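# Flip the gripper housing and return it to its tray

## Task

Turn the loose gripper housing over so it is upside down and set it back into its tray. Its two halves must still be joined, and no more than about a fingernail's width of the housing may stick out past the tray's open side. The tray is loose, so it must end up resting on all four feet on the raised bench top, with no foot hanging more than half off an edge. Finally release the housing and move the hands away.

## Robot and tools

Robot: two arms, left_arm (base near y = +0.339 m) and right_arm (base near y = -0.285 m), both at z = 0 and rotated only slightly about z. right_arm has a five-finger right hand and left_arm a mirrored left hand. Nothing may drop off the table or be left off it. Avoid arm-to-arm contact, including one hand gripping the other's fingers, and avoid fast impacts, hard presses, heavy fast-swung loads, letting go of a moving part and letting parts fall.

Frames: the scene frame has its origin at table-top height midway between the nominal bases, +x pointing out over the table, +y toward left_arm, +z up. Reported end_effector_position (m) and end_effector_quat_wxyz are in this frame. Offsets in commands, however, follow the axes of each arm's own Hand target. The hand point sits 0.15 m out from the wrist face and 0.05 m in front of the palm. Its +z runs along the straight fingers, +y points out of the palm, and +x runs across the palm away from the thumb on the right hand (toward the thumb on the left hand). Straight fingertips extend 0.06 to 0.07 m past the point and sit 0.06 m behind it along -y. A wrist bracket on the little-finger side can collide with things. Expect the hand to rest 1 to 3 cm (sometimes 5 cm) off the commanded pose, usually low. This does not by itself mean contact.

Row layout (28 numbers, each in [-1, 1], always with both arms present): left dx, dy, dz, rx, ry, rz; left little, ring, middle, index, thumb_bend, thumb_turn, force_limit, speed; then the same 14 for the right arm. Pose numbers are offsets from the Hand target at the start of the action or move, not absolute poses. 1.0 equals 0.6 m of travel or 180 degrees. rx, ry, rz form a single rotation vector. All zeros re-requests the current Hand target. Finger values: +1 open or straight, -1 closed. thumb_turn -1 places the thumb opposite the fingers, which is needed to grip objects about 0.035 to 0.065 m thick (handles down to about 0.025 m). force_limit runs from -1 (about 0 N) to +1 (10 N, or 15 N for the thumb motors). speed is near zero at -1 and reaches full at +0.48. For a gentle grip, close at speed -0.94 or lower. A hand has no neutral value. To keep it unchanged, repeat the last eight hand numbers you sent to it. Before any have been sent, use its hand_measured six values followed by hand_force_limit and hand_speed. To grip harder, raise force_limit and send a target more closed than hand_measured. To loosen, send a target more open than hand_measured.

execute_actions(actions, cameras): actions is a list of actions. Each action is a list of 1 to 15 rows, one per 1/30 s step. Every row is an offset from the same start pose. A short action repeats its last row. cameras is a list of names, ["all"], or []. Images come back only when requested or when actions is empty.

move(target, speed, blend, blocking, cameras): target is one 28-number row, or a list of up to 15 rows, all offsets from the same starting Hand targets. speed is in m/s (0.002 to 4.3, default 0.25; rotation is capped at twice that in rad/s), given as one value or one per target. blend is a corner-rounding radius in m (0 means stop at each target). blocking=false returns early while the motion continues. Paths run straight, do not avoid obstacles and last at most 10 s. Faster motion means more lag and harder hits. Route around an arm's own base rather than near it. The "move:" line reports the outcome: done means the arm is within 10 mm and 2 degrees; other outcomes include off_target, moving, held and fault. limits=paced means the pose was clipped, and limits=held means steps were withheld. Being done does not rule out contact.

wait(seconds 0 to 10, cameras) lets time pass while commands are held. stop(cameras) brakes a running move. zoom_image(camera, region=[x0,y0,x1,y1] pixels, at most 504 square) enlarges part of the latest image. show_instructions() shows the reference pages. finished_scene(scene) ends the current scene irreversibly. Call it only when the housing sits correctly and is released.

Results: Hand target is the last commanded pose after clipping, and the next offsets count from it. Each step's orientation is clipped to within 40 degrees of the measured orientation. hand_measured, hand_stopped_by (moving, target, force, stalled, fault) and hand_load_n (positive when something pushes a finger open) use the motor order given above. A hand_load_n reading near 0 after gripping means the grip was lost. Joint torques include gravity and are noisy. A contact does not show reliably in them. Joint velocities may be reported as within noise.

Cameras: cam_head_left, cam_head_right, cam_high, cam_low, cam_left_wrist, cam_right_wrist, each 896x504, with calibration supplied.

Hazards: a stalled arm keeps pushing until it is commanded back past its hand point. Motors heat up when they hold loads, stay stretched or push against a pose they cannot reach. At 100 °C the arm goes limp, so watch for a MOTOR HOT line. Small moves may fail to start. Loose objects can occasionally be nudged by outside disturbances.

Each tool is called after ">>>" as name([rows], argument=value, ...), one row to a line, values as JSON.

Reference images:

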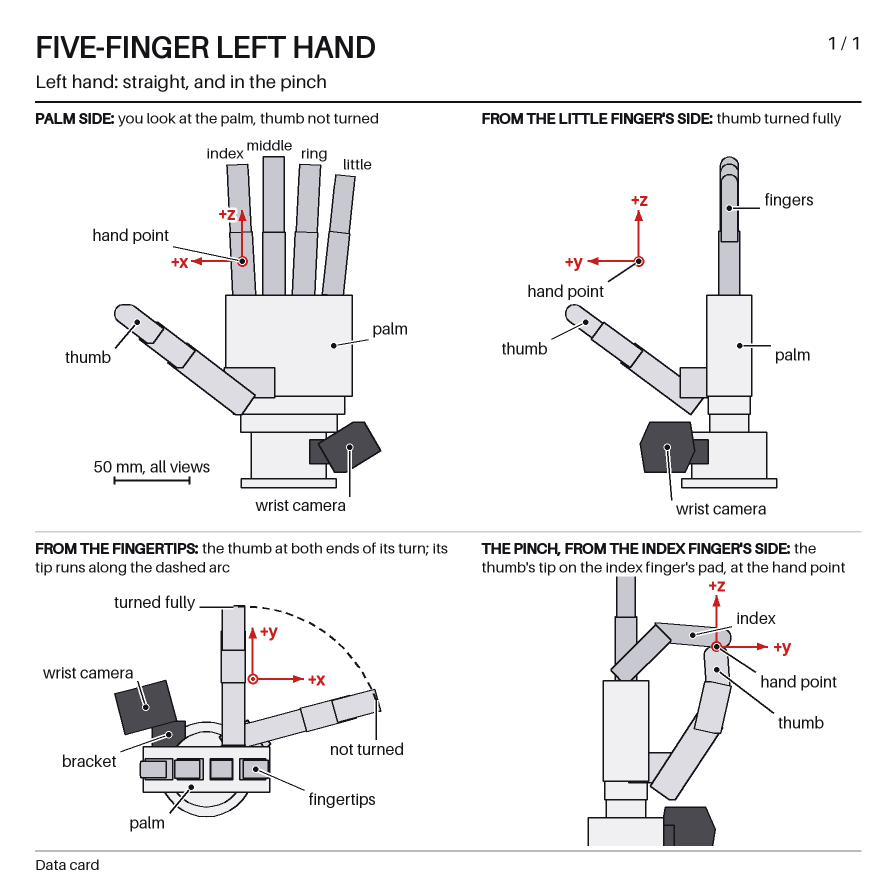

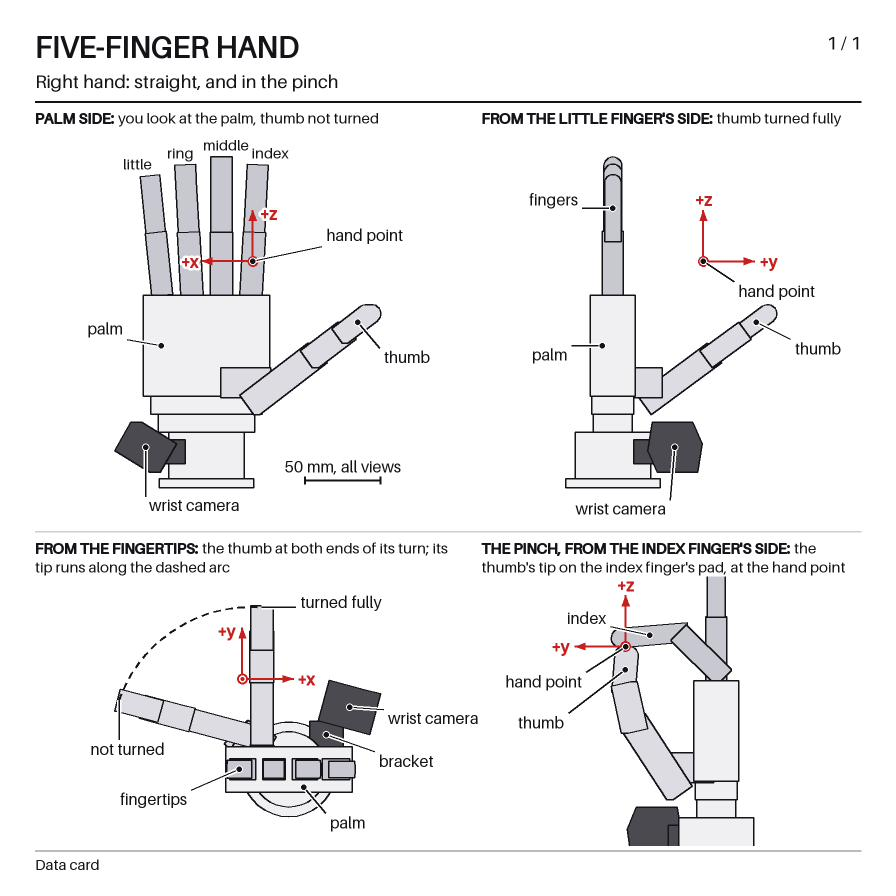

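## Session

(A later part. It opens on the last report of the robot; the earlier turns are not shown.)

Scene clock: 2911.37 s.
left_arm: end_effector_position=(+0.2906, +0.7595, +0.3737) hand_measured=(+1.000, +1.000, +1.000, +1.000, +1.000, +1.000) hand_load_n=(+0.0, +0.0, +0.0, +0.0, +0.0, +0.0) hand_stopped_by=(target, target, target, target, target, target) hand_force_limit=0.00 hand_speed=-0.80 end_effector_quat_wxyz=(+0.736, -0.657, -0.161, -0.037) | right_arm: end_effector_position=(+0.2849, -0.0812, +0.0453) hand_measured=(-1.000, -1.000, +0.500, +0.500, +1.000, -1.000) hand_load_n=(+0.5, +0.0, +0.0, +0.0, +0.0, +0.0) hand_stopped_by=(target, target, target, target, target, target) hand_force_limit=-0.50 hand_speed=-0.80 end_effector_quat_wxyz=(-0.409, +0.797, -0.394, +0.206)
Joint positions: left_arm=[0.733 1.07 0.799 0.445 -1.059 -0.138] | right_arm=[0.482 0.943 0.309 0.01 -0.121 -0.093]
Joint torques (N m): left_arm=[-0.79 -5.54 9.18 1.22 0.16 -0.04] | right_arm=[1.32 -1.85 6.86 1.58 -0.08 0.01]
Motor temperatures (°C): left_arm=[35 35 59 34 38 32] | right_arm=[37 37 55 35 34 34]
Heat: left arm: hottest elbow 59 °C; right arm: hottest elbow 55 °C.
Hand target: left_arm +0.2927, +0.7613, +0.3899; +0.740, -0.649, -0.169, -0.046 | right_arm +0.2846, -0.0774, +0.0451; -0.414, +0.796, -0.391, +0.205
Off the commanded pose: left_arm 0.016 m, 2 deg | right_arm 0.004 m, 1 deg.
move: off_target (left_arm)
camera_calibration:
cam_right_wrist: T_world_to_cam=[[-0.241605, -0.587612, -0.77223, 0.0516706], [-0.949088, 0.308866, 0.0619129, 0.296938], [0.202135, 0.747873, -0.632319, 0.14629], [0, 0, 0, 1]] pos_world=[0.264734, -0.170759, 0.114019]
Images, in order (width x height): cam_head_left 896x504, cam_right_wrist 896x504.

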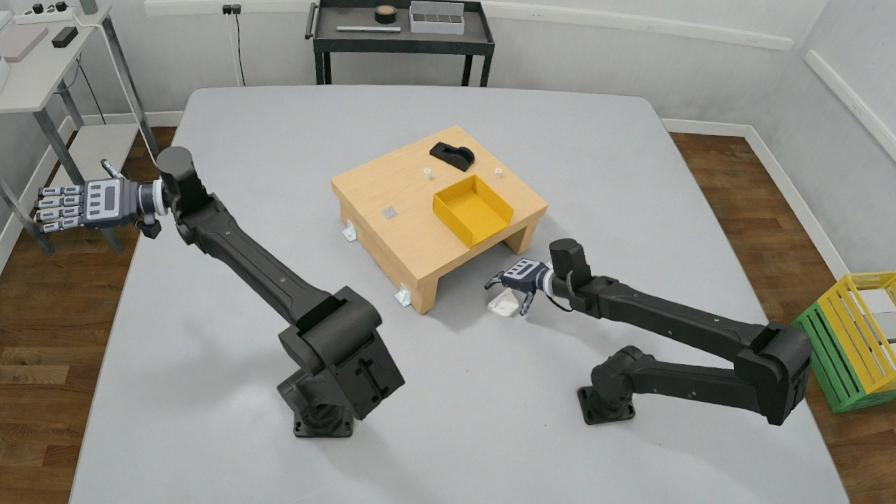

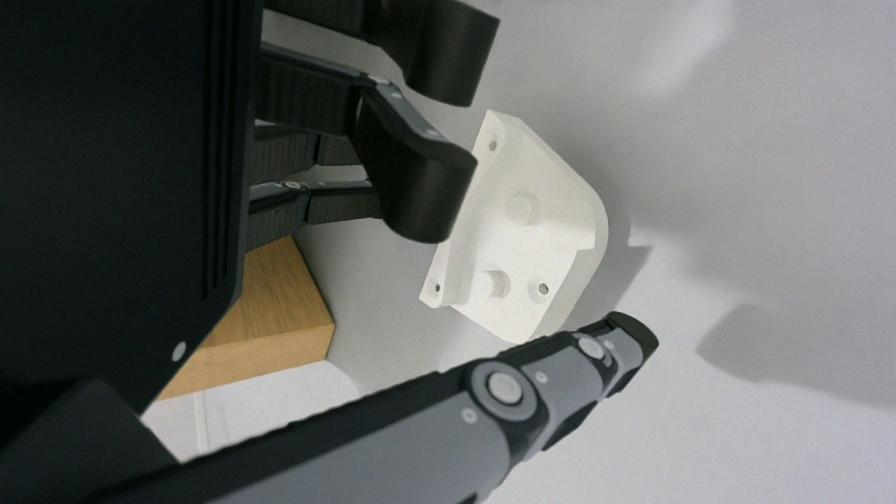

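>>> move([
  [0,0,0,0,0,0,1,1,1,1,1,1,0,-0.8,-0.0102,0.0053,-0.0077,0,0,0,-1,-1,0.5,0.5,1,-1,-0.5,-0.8],
  [0,0,0,0,0,0,1,1,1,1,1,1,0,-0.8,-0.0102,0.0232,0.0048,0,0,0,-1,-1,0.5,0.5,1,-1,-0.5,-0.8],
], speed=0.04, cameras=["cam_right_wrist", "cam_head_left", "cam_high"])

>>> zoom_image(camera="cam_right_wrist", region=[380, 0, 680, 360])

>>> zoom_image(camera="cam_head_left", region=[465, 230, 575, 330])

>>> zoom_image(camera="cam_high", region=[360, 200, 440, 270])

Scene clock: 2946.07 s.
left_arm: end_effector_position=(+0.2906, +0.7595, +0.3737) hand_measured=(+1.000, +1.000, +1.000, +1.000, +1.000, +1.000) hand_load_n=(+0.0, +0.0, +0.0, +0.0, +0.0, +0.0) hand_stopped_by=(target, target, target, target, target, target) hand_force_limit=0.00 hand_speed=-0.80 end_effector_quat_wxyz=(+0.736, -0.657, -0.161, -0.037) | right_arm: end_effector_position=(+0.2769, -0.0793, +0.0326) hand_measured=(-1.000, -1.000, +0.500, +0.500, +1.000, -1.000) hand_load_n=(+0.0, +0.5, +0.0, +0.0, +0.0, +0.0) hand_stopped_by=(target, target, target, target, target, target) hand_force_limit=-0.50 hand_speed=-0.80 end_effector_quat_wxyz=(-0.410, +0.798, -0.390, +0.206)
Joint positions: left_arm=[0.733 1.07 0.799 0.445 -1.059 -0.138] | right_arm=[0.506 0.96 0.273 0.066 -0.106 -0.087]
Joint torques (N m): left_arm=[-0.85 -5.3 9.16 1.2 0.16 -0.04] | right_arm=[1.26 -1.67 6.58 1.57 0.07 0.1]
Motor temperatures (°C): left_arm=[35 35 59 34 38 32] | right_arm=[37 37 53 36 34 34]
Heat: left arm: hottest elbow 59 °C; right arm: hottest elbow 53 °C.
Hand target: left_arm +0.2927, +0.7613, +0.3899; +0.740, -0.649, -0.169, -0.046 | right_arm +0.2765, -0.0761, +0.0320; -0.414, +0.796, -0.391, +0.205
Off the commanded pose: left_arm 0.016 m, 2 deg | right_arm 0.003 m, 1 deg.
move: off_target (left_arm)
camera_calibration:
cam_right_wrist: T_world_to_cam=[[-0.233486, -0.591609, -0.771676, 0.0384118], [-0.95188, 0.301091, 0.0571776, 0.289799], [0.198518, 0.747892, -0.633441, 0.139481], [0, 0, 0, 1]] pos_world=[0.257133, -0.168848, 0.101424]
Images, in order (width x height): cam_head_left 896x504, cam_high 896x504, cam_right_wrist 896x504.

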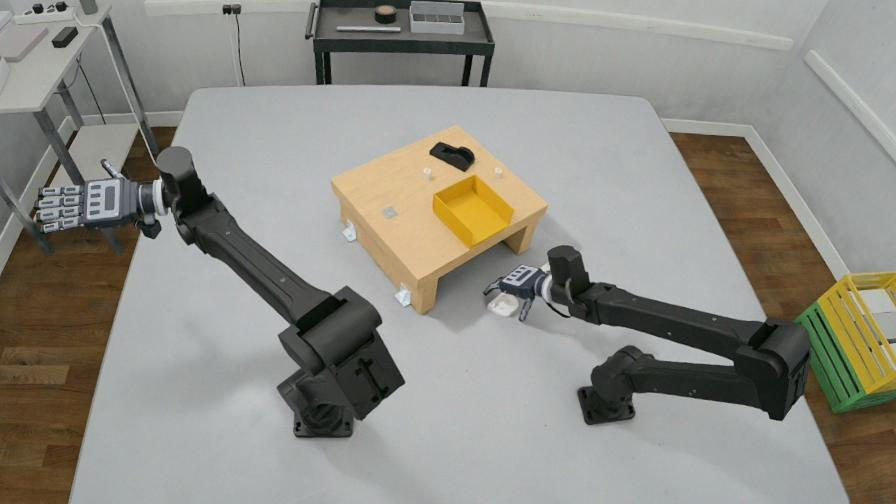

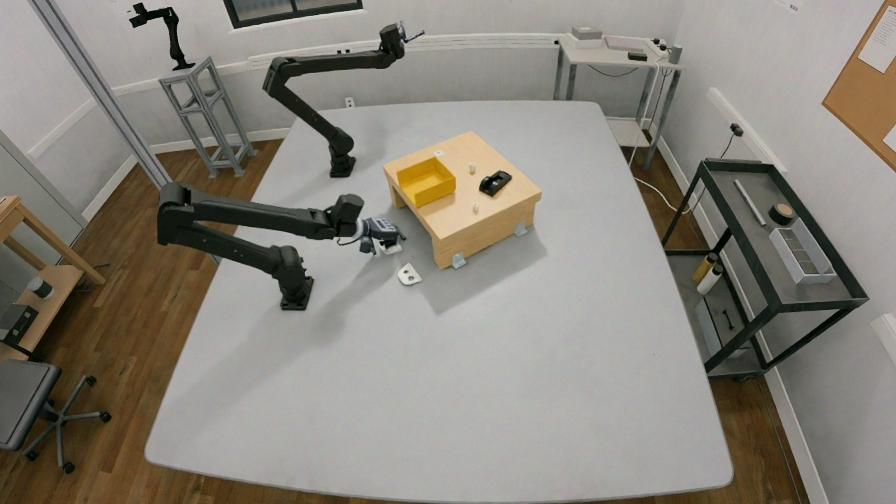

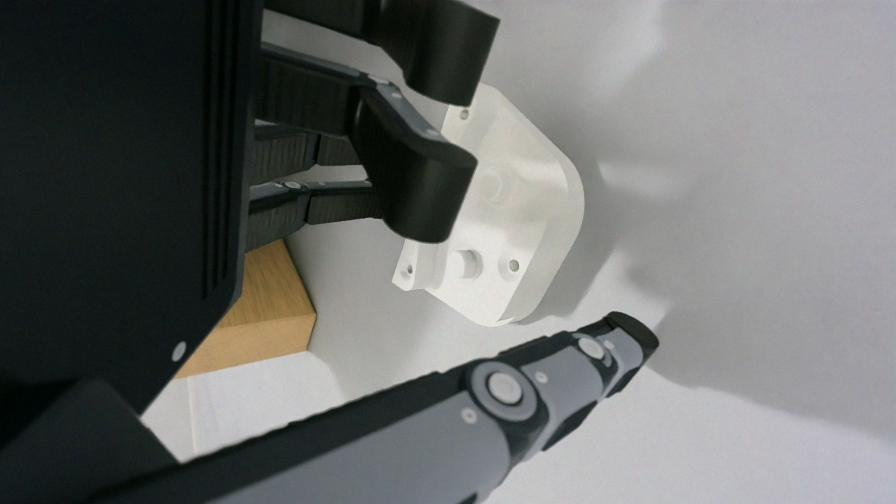

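Scaled by 1.400 from the camera's 896x504 image, which has a finer 1280x720 frame.

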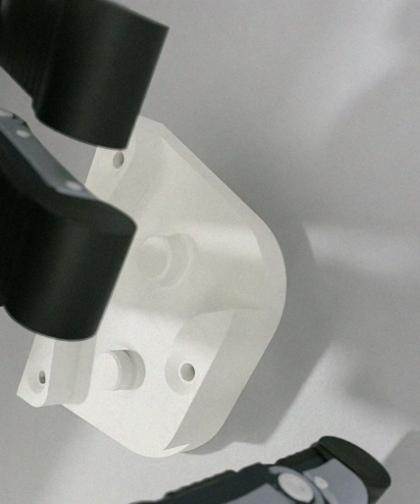

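Scaled by 4.582 from the camera's 896x504 image, which has a finer 1280x720 frame.

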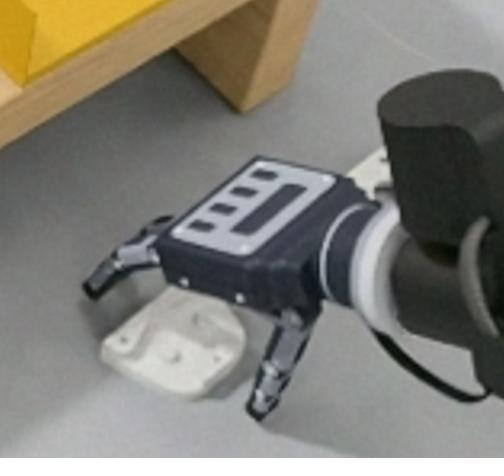

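Scaled by 6.300 from the camera's 896x504 image, which has a finer 1280x720 frame.

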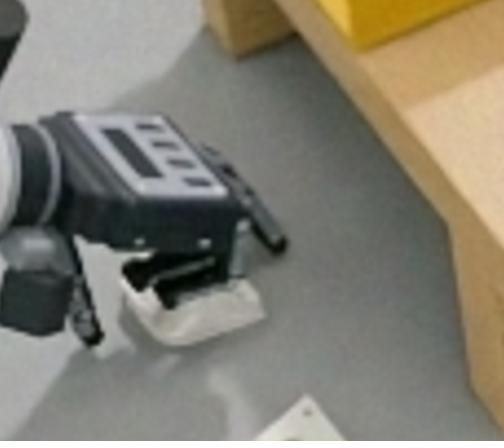

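>>> move(target=[0,0,0,0,0,0,1,1,1,1,1,1,0,-0.8,0,0,0,0,0,0,-1,-1,0.27,0.27,1,-1,-0.4,-0.9], speed=0.04)

>>> move(target=[0,0,0,0,0,0,1,1,1,1,1,1,0,-0.8,0,0,0,0,0,0,-1,-1,0.27,0.27,0.45,-1,-0.5,-0.92], speed=0.04, cameras=["cam_right_wrist", "cam_head_left", "cam_high"])

>>> zoom_image(camera="cam_right_wrist", region=[380, 0, 680, 360])

>>> zoom_image(camera="cam_head_left", region=[465, 230, 575, 330])

Scene clock: 2962.23 s.
left_arm: end_effector_position=(+0.2906, +0.7595, +0.3737) hand_measured=(+1.000, +1.000, +1.000, +1.000, +1.000, +1.000) hand_load_n=(+0.0, -0.5, +0.0, -0.5, +0.0, -0.5) hand_stopped_by=(target, target, target, target, target, target) hand_force_limit=0.00 hand_speed=-0.80 end_effector_quat_wxyz=(+0.736, -0.657, -0.161, -0.037) | right_arm: end_effector_position=(+0.2769, -0.0794, +0.0326) hand_measured=(-1.000, -1.000, +0.270, +0.270, +1.000, -1.000) hand_load_n=(+0.0, +0.0, +0.0, +0.0, +0.0, +0.0) hand_stopped_by=(target, target, target, target, target, target) hand_force_limit=-0.40 hand_speed=-0.90 end_effector_quat_wxyz=(-0.410, +0.798, -0.390, +0.206)
Joint positions: left_arm=[0.733 1.07 0.799 0.445 -1.059 -0.138] | right_arm=[0.506 0.96 0.273 0.066 -0.105 -0.087]
Joint torques (N m): left_arm=[-0.91 -5.36 9.16 1.21 0.16 -0.05] | right_arm=[1.26 -1.73 6.58 1.54 0.07 0.1]
Motor temperatures (°C): left_arm=[35 35 59 34 38 32] | right_arm=[37 36 52 36 34 34]
Heat: left arm: hottest elbow 59 °C; right arm: hottest elbow 52 °C.
Hand target: left_arm +0.2927, +0.7613, +0.3899; +0.740, -0.649, -0.169, -0.046 | right_arm +0.2765, -0.0761, +0.0320; -0.414, +0.796, -0.391, +0.205
Off the commanded pose: left_arm 0.016 m, 2 deg | right_arm 0.003 m, 1 deg.
move: off_target (left_arm)

Scene clock: 2966.73 s.
left_arm: end_effector_position=(+0.2906, +0.7595, +0.3737) hand_measured=(+1.000, +1.000, +1.000, +1.000, +1.000, +1.000) hand_load_n=(+0.0, +0.0, +0.0, +0.0, +0.0, +0.0) hand_stopped_by=(target, target, target, target, target, target) hand_force_limit=0.00 hand_speed=-0.80 end_effector_quat_wxyz=(+0.736, -0.657, -0.161, -0.037) | right_arm: end_effector_position=(+0.2769, -0.0794, +0.0326) hand_measured=(-1.000, -1.000, +0.270, +0.270, +0.510, -1.000) hand_load_n=(+0.0, +0.0, +2.0, +1.5, +4.0, +0.0) hand_stopped_by=(target, target, target, target, force, target) hand_force_limit=-0.50 hand_speed=-0.92 end_effector_quat_wxyz=(-0.410, +0.798, -0.390, +0.206)
Joint positions: left_arm=[0.733 1.07 0.799 0.445 -1.059 -0.138] | right_arm=[0.506 0.96 0.273 0.066 -0.105 -0.087]
Joint torques (N m): left_arm=[-0.85 -5.42 9.2 1.2 0.17 -0.04] | right_arm=[1.26 -1.67 6.58 1.54 0.07 0.1]
Motor temperatures (°C): left_arm=[35 35 59 34 38 32] | right_arm=[37 36 51 36 34 34]
Heat: left arm: hottest elbow 59 °C; right arm: hottest elbow 51 °C.
Hand target: left_arm +0.2927, +0.7613, +0.3899; +0.740, -0.649, -0.169, -0.046 | right_arm +0.2765, -0.0761, +0.0320; -0.414, +0.796, -0.391, +0.205
Off the commanded pose: left_arm 0.016 m, 2 deg | right_arm 0.003 m, 1 deg.
move: off_target (left_arm)
camera_calibration:
cam_right_wrist: T_world_to_cam=[[-0.233876, -0.591451, -0.771678, 0.0385385], [-0.9517, 0.301648, 0.0572381, 0.289841], [0.198922, 0.747793, -0.633432, 0.13936], [0, 0, 0, 1]] pos_world=[0.257133, -0.168849, 0.101424]
Images, in order (width x height): cam_head_left 896x504, cam_high 896x504, cam_right_wrist 896x504.

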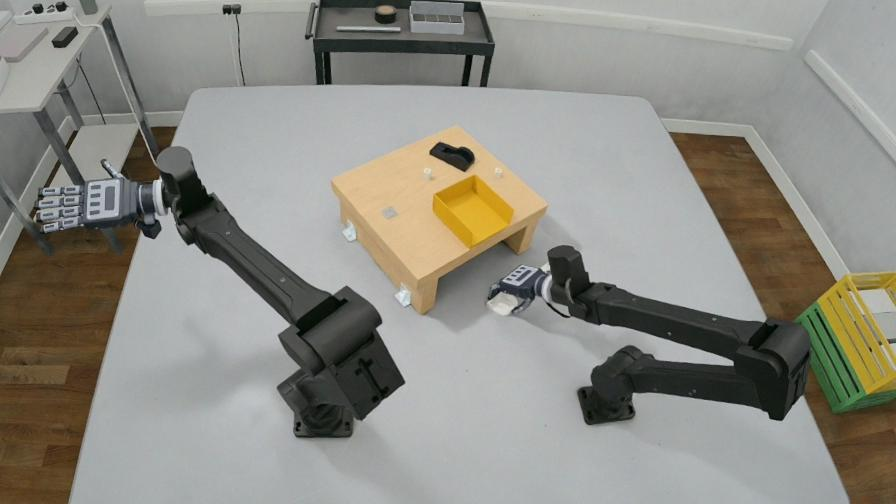

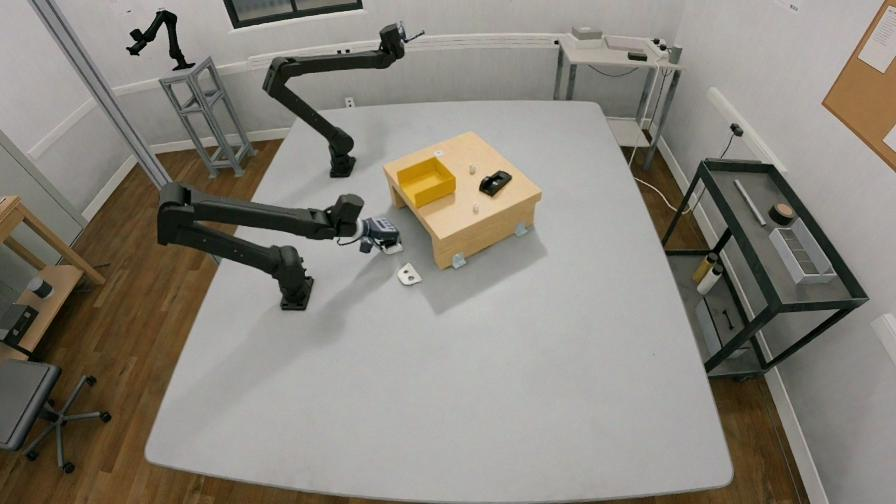

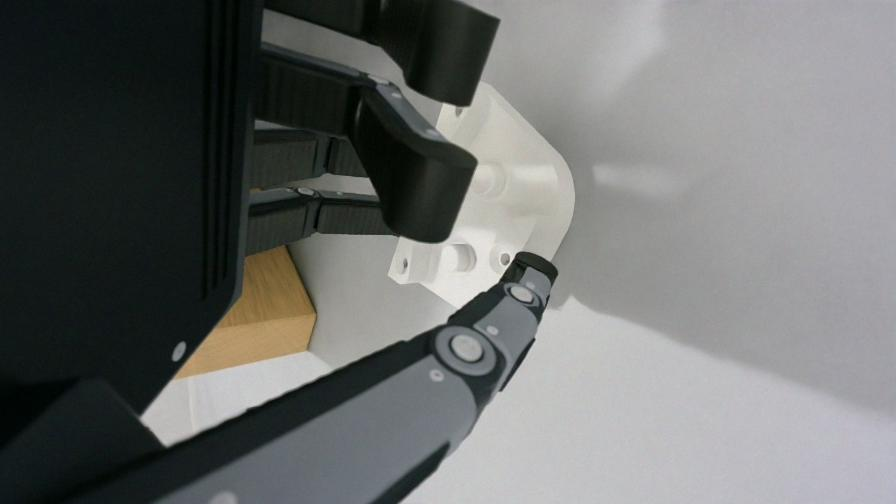

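Scaled by 1.400 from the camera's 896x504 image, which has a finer 1280x720 frame.

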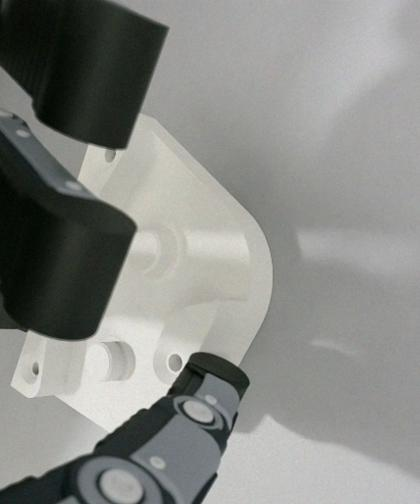

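Scaled by 4.582 from the camera's 896x504 image, which has a finer 1280x720 frame.

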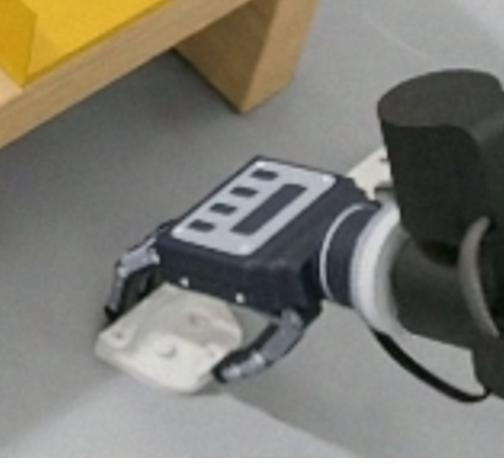

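>>> move(target=[0,0,0,0,0,0,1,1,1,1,1,1,0,-0.8,0.0003,-0.0929,-0.0649,0,0,0,-1,-1,0.27,0.27,0.45,-1,-0.5,-0.92], speed=0.05, cameras=["cam_right_wrist", "cam_head_left"])

>>> zoom_image(camera="cam_head_left", region=[465, 230, 575, 330])

Scene clock: 3017.47 s.
left_arm: end_effector_position=(+0.2906, +0.7595, +0.3737) hand_measured=(+1.000, +1.000, +1.000, +1.000, +1.000, +1.000) hand_load_n=(+0.0, +0.0, +0.0, +0.0, +0.0, +0.0) hand_stopped_by=(target, target, target, target, target, target) hand_force_limit=0.00 hand_speed=-0.80 end_effector_quat_wxyz=(+0.736, -0.657, -0.161, -0.037) | right_arm: end_effector_position=(+0.2619, -0.0880, +0.0706) hand_measured=(-1.000, -1.000, +0.270, +0.270, +0.510, -1.000) hand_load_n=(+0.0, +0.0, +2.5, +1.5, +4.0, +0.0) hand_stopped_by=(target, target, target, target, force, target) hand_force_limit=-0.50 hand_speed=-0.92 end_effector_quat_wxyz=(-0.393, +0.807, -0.396, +0.194)
Joint positions: left_arm=[0.733 1.07 0.799 0.445 -1.059 -0.138] | right_arm=[0.506 0.788 0.347 -0.227 -0.105 -0.086]
Joint torques (N m): left_arm=[-0.79 -5.36 9.18 1.18 0.16 -0.05] | right_arm=[1.2 -2.02 11.97 0.58 0.03 0.09]
Motor temperatures (°C): left_arm=[35 35 59 34 38 32] | right_arm=[37 36 50 36 34 34]
Heat: left arm: hottest elbow 59 °C; right arm: hottest elbow 50 °C.
Hand target: left_arm +0.2927, +0.7613, +0.3899; +0.740, -0.649, -0.169, -0.046 | right_arm +0.2765, -0.0762, +0.0999; -0.414, +0.796, -0.391, +0.205
Off the commanded pose: left_arm 0.016 m, 2 deg | right_arm 0.035 m, 3 deg.
move: off_target (left_arm, right_arm)
camera_calibration:
cam_right_wrist: T_world_to_cam=[[-0.2653, -0.609117, -0.74739, 0.0642301], [-0.948617, 0.303554, 0.0893352, 0.273116], [0.172458, 0.732688, -0.658352, 0.180247], [0, 0, 0, 1]] pos_world=[0.245037, -0.175847, 0.142272]
Images, in order (width x height): cam_head_left 896x504, cam_right_wrist 896x504.

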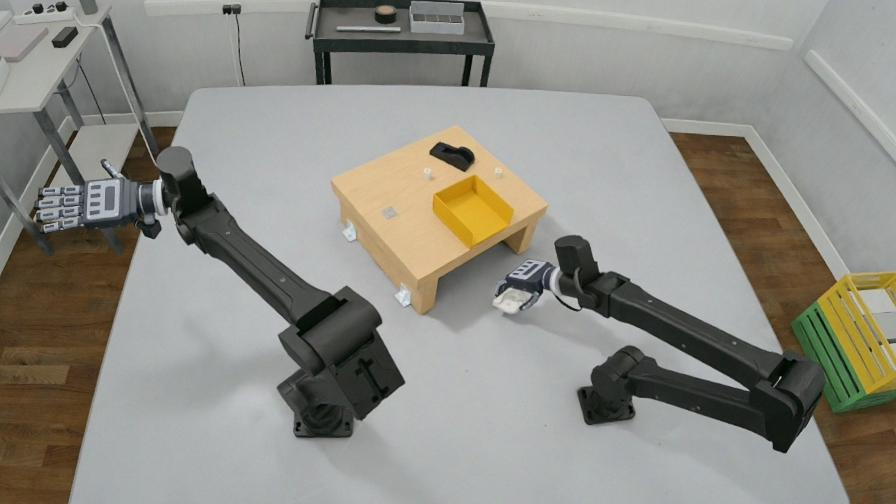

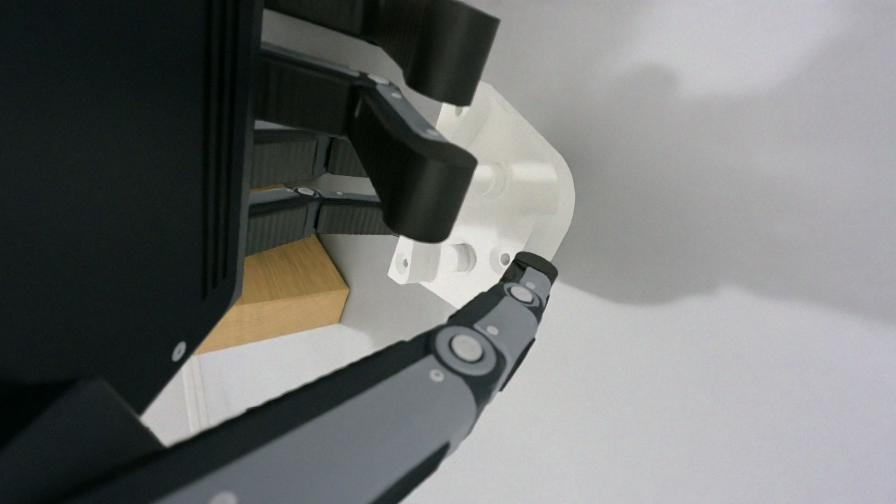

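Scaled by 4.582 from the camera's 896x504 image, which has a finer 1280x720 frame.

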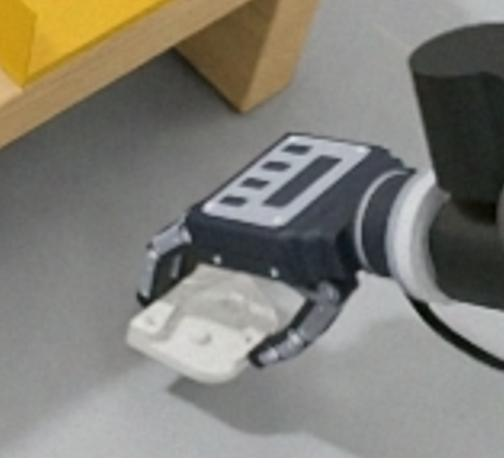

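>>> move(target=[0,0,0,0,0,0,1,1,1,1,1,1,0,-0.8,-0.0135,-0.2778,-0.1845,0,0.0205,0.0143,-1,-1,0.27,0.27,0.45,-1,-0.5,-0.92], speed=0.1, cameras=["cam_right_wrist", "cam_head_left"])

>>> zoom_image(camera="cam_head_left", region=[425, 170, 565, 310])

Scene clock: 3028.57 s.
left_arm: end_effector_position=(+0.2906, +0.7595, +0.3737) hand_measured=(+1.000, +1.000, +1.000, +1.000, +1.000, +1.000) hand_load_n=(+0.0, +0.0, +0.0, +0.0, +0.0, -0.5) hand_stopped_by=(target, target, target, target, target, target) hand_force_limit=0.00 hand_speed=-0.80 end_effector_quat_wxyz=(+0.736, -0.657, -0.161, -0.037) | right_arm: end_effector_position=(+0.2703, -0.0736, +0.2742) hand_measured=(-1.000, -1.000, +0.270, +0.270, +0.510, -1.000) hand_load_n=(+0.0, +0.0, +2.0, +1.5, +3.5, +0.0) hand_stopped_by=(target, target, target, target, force, target) hand_force_limit=-0.50 hand_speed=-0.92 end_effector_quat_wxyz=(-0.390, +0.789, -0.423, +0.217)
Joint positions: left_arm=[0.733 1.07 0.799 0.445 -1.059 -0.138] | right_arm=[0.591 0.708 0.855 -0.793 0.028 0.007]
Joint torques (N m): left_arm=[-0.79 -5.42 9.18 1.21 0.16 -0.04] | right_arm=[1.32 -0.79 12.59 0.62 0.13 0.05]
Motor temperatures (°C): left_arm=[35 35 59 34 38 32] | right_arm=[37 36 51 36 34 34]
Heat: left arm: hottest elbow 59 °C; right arm: hottest elbow 51 °C.
Hand target: left_arm +0.2927, +0.7613, +0.3899; +0.740, -0.649, -0.169, -0.046 | right_arm +0.2751, -0.0664, +0.3000; -0.406, +0.780, -0.422, +0.221
Off the commanded pose: left_arm 0.016 m, 2 deg | right_arm 0.027 m, 2 deg.
move: off_target (left_arm, right_arm)
camera_calibration:
cam_right_wrist: T_world_to_cam=[[-0.297081, -0.584838, -0.75479, 0.239748], [-0.923831, 0.375902, 0.0723527, 0.261779], [0.241412, 0.718793, -0.651964, 0.280962], [0, 0, 0, 1]] pos_world=[0.245236, -0.160143, 0.345196]
Images, in order (width x height): cam_head_left 896x504, cam_right_wrist 896x504.

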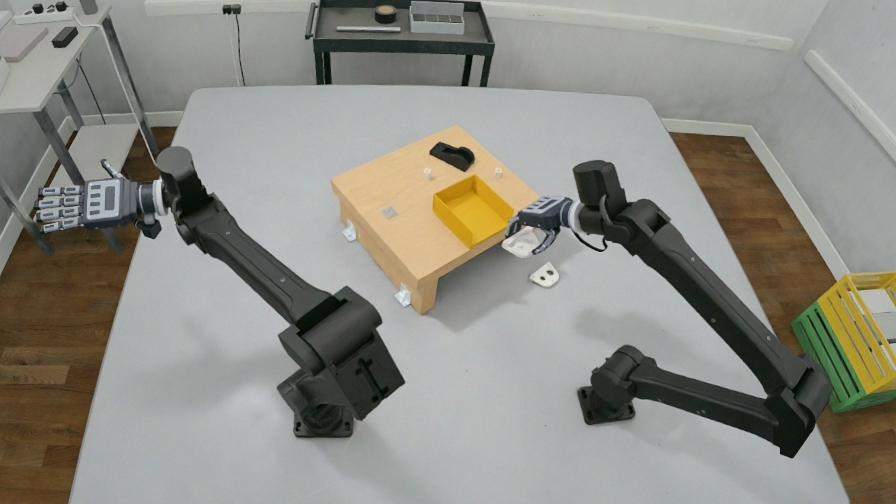

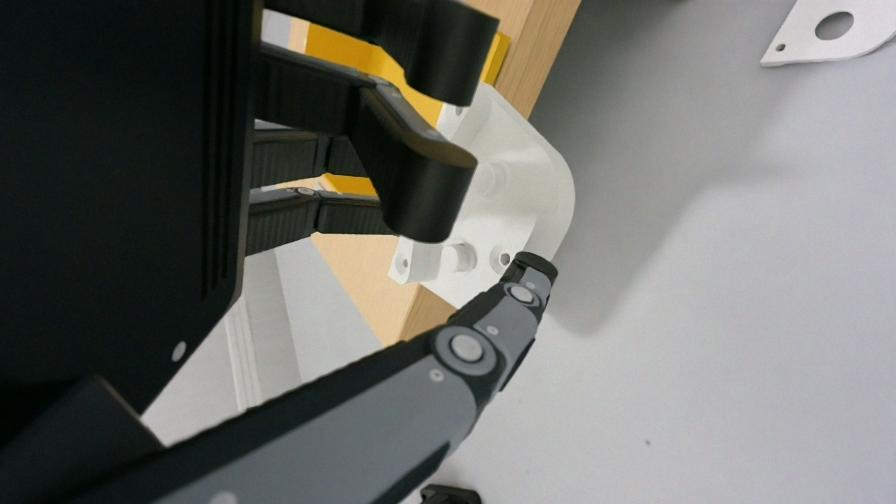

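Scaled by 3.600 from the camera's 896x504 image, which has a finer 1280x720 frame.

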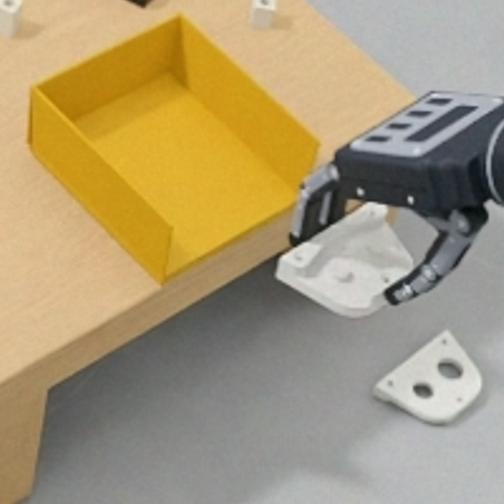

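>>> move(target=[0,0,0,0,0,0,1,1,1,1,1,1,0,-0.8,-0.0043,-0.1277,0.2263,0,0,0,-1,-1,0.27,0.27,0.45,-1,-0.5,-0.92], speed=0.08, cameras=["cam_right_wrist", "cam_head_left", "cam_high"])

>>> zoom_image(camera="cam_head_left", region=[425, 160, 545, 270])

>>> zoom_image(camera="cam_high", region=[380, 140, 480, 220])

Scene clock: 3060.63 s.
left_arm: end_effector_position=(+0.2906, +0.7595, +0.3737) hand_measured=(+1.000, +1.000, +1.000, +1.000, +1.000, +1.000) hand_load_n=(+0.0, +0.0, +0.0, +0.0, +0.0, -0.5) hand_stopped_by=(target, target, target, target, target, target) hand_force_limit=0.00 hand_speed=-0.80 end_effector_quat_wxyz=(+0.736, -0.657, -0.161, -0.037) | right_arm: end_effector_position=(+0.3875, +0.0081, +0.2516) hand_measured=(-1.000, -1.000, +0.270, +0.270, +0.510, -1.000) hand_load_n=(+0.0, +0.0, +2.5, +1.5, +3.5, +0.0) hand_stopped_by=(target, target, target, target, force, target) hand_force_limit=-0.50 hand_speed=-0.92 end_effector_quat_wxyz=(-0.377, +0.795, -0.426, +0.209)
Joint positions: left_arm=[0.733 1.07 0.799 0.445 -1.059 -0.138] | right_arm=[0.591 1.142 1.049 -0.587 0.026 0.007]
Joint torques (N m): left_arm=[-0.85 -5.36 9.16 1.18 0.16 -0.04] | right_arm=[0.56 -6.07 13.18 1.47 -0.01 0.05]
Motor temperatures (°C): left_arm=[35 35 59 34 38 32] | right_arm=[37 36 56 36 34 34]
Heat: left arm: hottest elbow 59 °C; right arm: hottest elbow 56 °C.
Hand target: left_arm +0.2927, +0.7613, +0.3899; +0.740, -0.649, -0.169, -0.046 | right_arm +0.4036, +0.0206, +0.2849; -0.406, +0.780, -0.422, +0.221
Off the commanded pose: left_arm 0.016 m, 2 deg | right_arm 0.039 m, 4 deg.
move: off_target (left_arm, right_arm)
camera_calibration:
cam_right_wrist: T_world_to_cam=[[-0.317473, -0.59902, -0.73511, 0.308364], [-0.92205, 0.376028, 0.0917934, 0.335402], [0.221436, 0.70695, -0.671705, 0.192001], [0, 0, 0, 1]] pos_world=[0.364639, -0.0771395, 0.324861]
Images, in order (width x height): cam_head_left 896x504, cam_high 896x504, cam_right_wrist 896x504.

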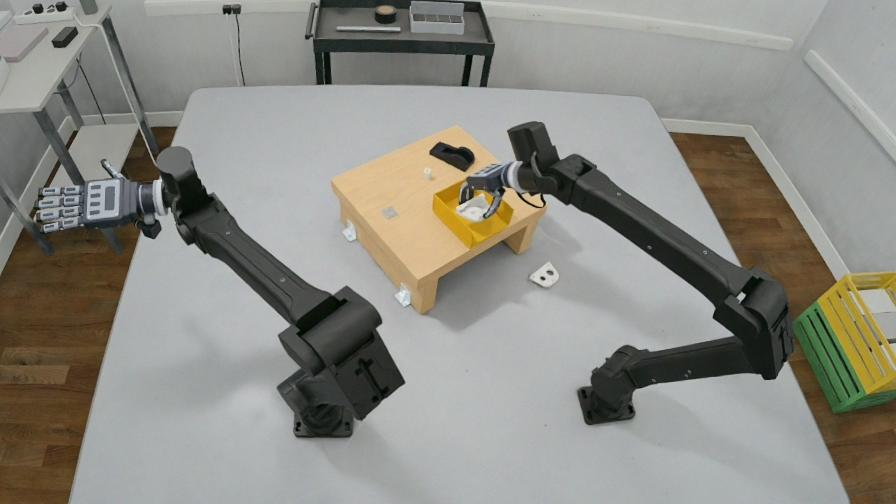

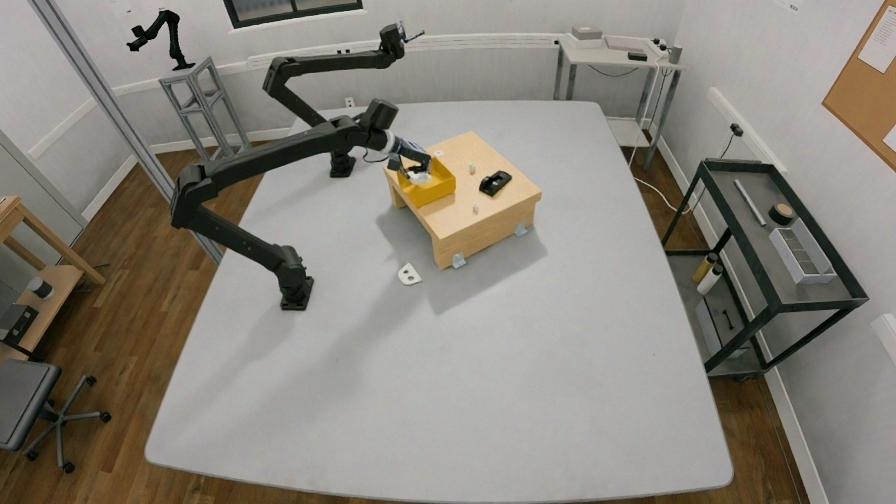

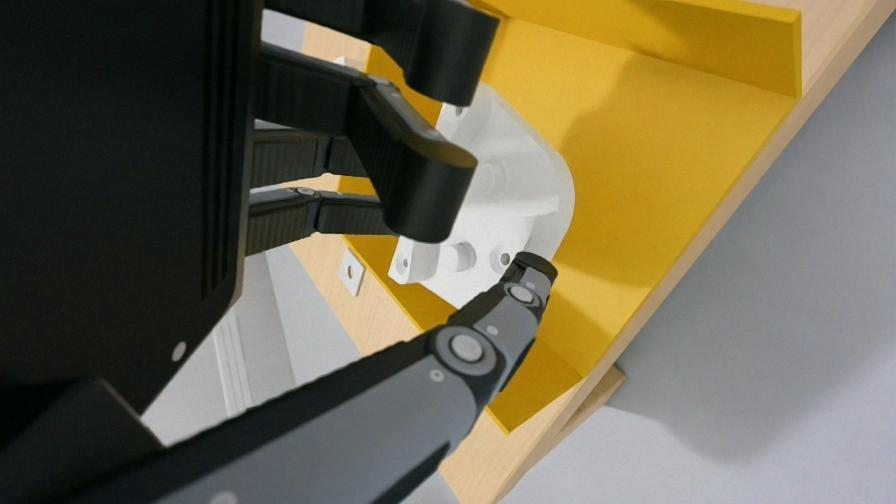

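Scaled by 4.200 from the camera's 896x504 image, which has a finer 1280x720 frame.

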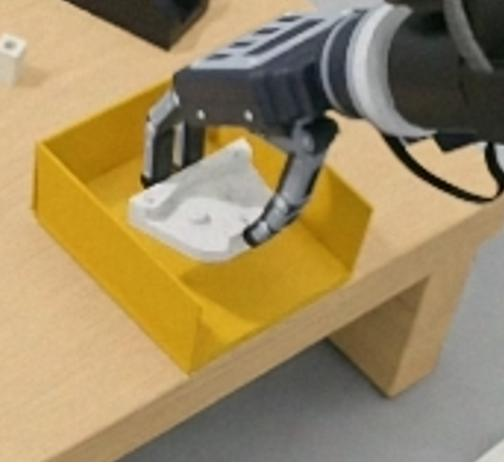

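Scaled by 5.040 from the camera's 896x504 image, which has a finer 1280x720 frame.

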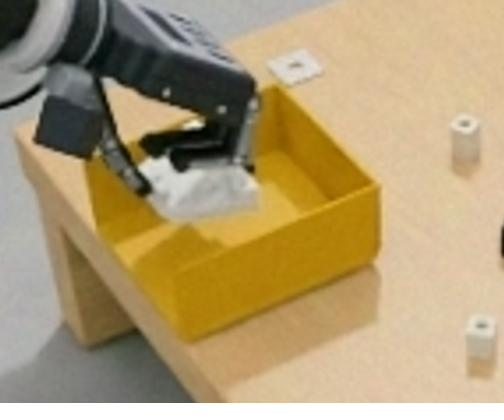

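>>> move(target=[0,0,0,0,0,0,1,1,1,1,1,1,0,-0.8,0.0053,0.0828,0.0563,0,0,0,-1,-1,0.27,0.27,0.45,-1,-0.5,-0.92], speed=0.06, cameras=["cam_right_wrist", "cam_head_left", "cam_high"])

>>> zoom_image(camera="cam_head_left", region=[425, 160, 545, 270])

>>> zoom_image(camera="cam_high", region=[380, 140, 480, 220])

Scene clock: 3079.93 s.
left_arm: end_effector_position=(+0.2906, +0.7595, +0.3737) hand_measured=(+1.000, +1.000, +1.000, +1.000, +1.000, +1.000) hand_load_n=(+0.0, +0.0, +0.0, +0.0, +0.0, -0.5) hand_stopped_by=(target, target, target, target, target, target) hand_force_limit=0.00 hand_speed=-0.80 end_effector_quat_wxyz=(+0.736, -0.657, -0.161, -0.037) | right_arm: end_effector_position=(+0.3991, +0.0174, +0.2258) hand_measured=(-1.000, -1.000, +0.270, +0.270, +0.510, -1.000) hand_load_n=(+0.0, +0.0, +2.0, +1.5, +4.0, +0.0) hand_stopped_by=(target, target, target, target, force, target) hand_force_limit=-0.50 hand_speed=-0.92 end_effector_quat_wxyz=(-0.402, +0.784, -0.419, +0.219)
Joint positions: left_arm=[0.733 1.07 0.799 0.445 -1.059 -0.138] | right_arm=[0.59 1.163 0.967 -0.424 0.02 0.007]
Joint torques (N m): left_arm=[-0.85 -5.42 9.17 1.18 0.16 -0.04] | right_arm=[-0.15 -6.07 8.29 1.55 -0.02 0]
Motor temperatures (°C): left_arm=[35 35 59 34 38 32] | right_arm=[37 37 57 36 34 34]
Heat: left arm: hottest elbow 59 °C; right arm: hottest elbow 57 °C.
Hand target: left_arm +0.2927, +0.7613, +0.3899; +0.740, -0.649, -0.169, -0.046 | right_arm +0.4048, +0.0172, +0.2248; -0.406, +0.780, -0.422, +0.221
Off the commanded pose: left_arm 0.016 m, 2 deg | right_arm 0.006 m, 1 deg.
move: off_target (left_arm)
camera_calibration:
cam_right_wrist: T_world_to_cam=[[-0.278788, -0.57192, -0.771482, 0.291033], [-0.927486, 0.36871, 0.0618282, 0.354054], [0.249092, 0.732776, -0.63324, 0.145258], [0, 0, 0, 1]] pos_world=[0.373334, -0.070537, 0.294619]
Images, in order (width x height): cam_head_left 896x504, cam_high 896x504, cam_right_wrist 896x504.

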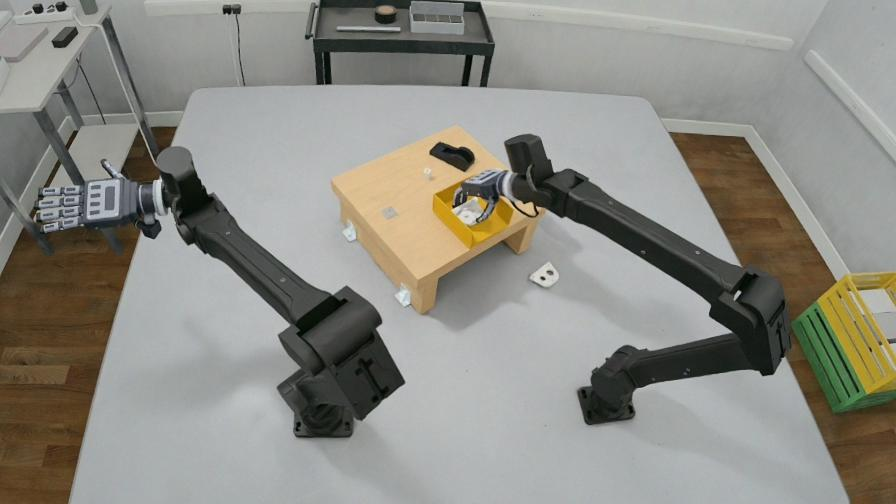

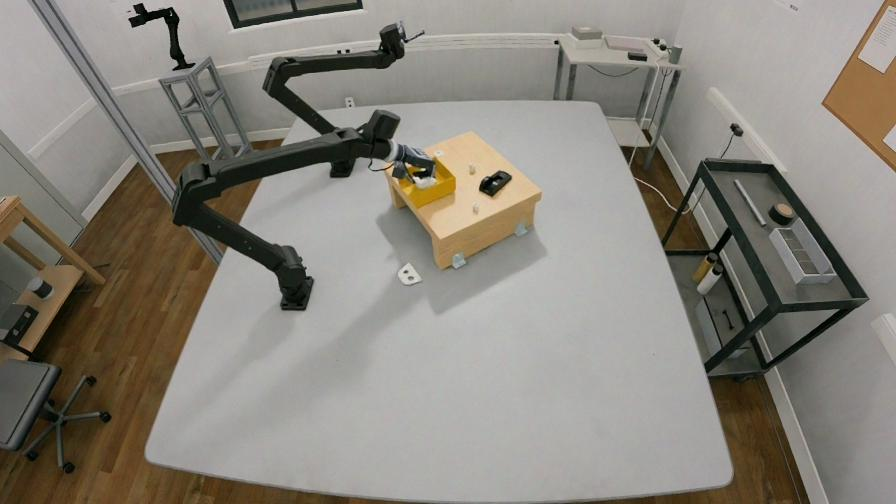

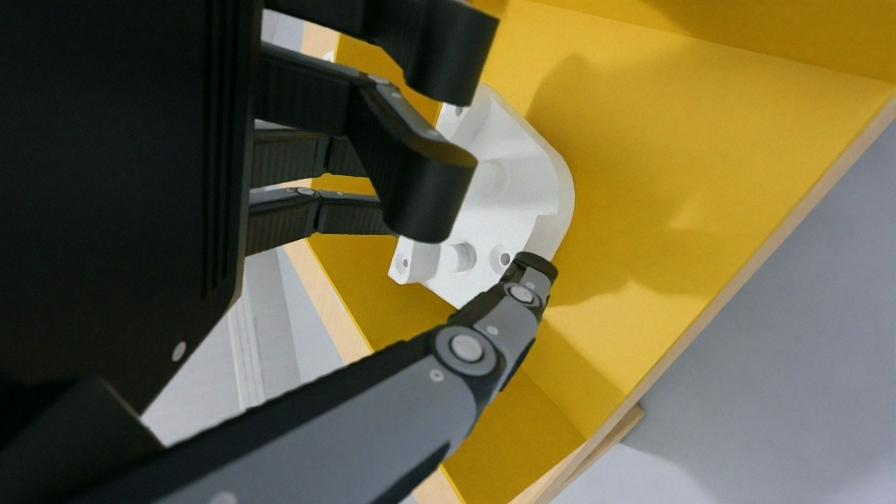

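Scaled by 4.200 from the camera's 896x504 image, which has a finer 1280x720 frame.

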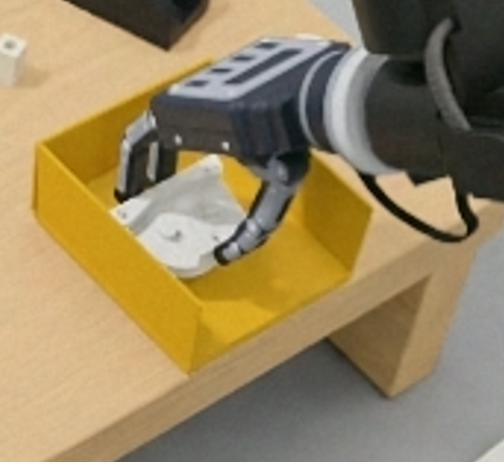

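Scaled by 5.040 from the camera's 896x504 image, which has a finer 1280x720 frame.

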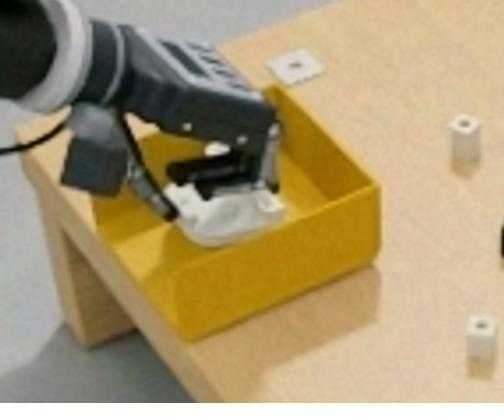

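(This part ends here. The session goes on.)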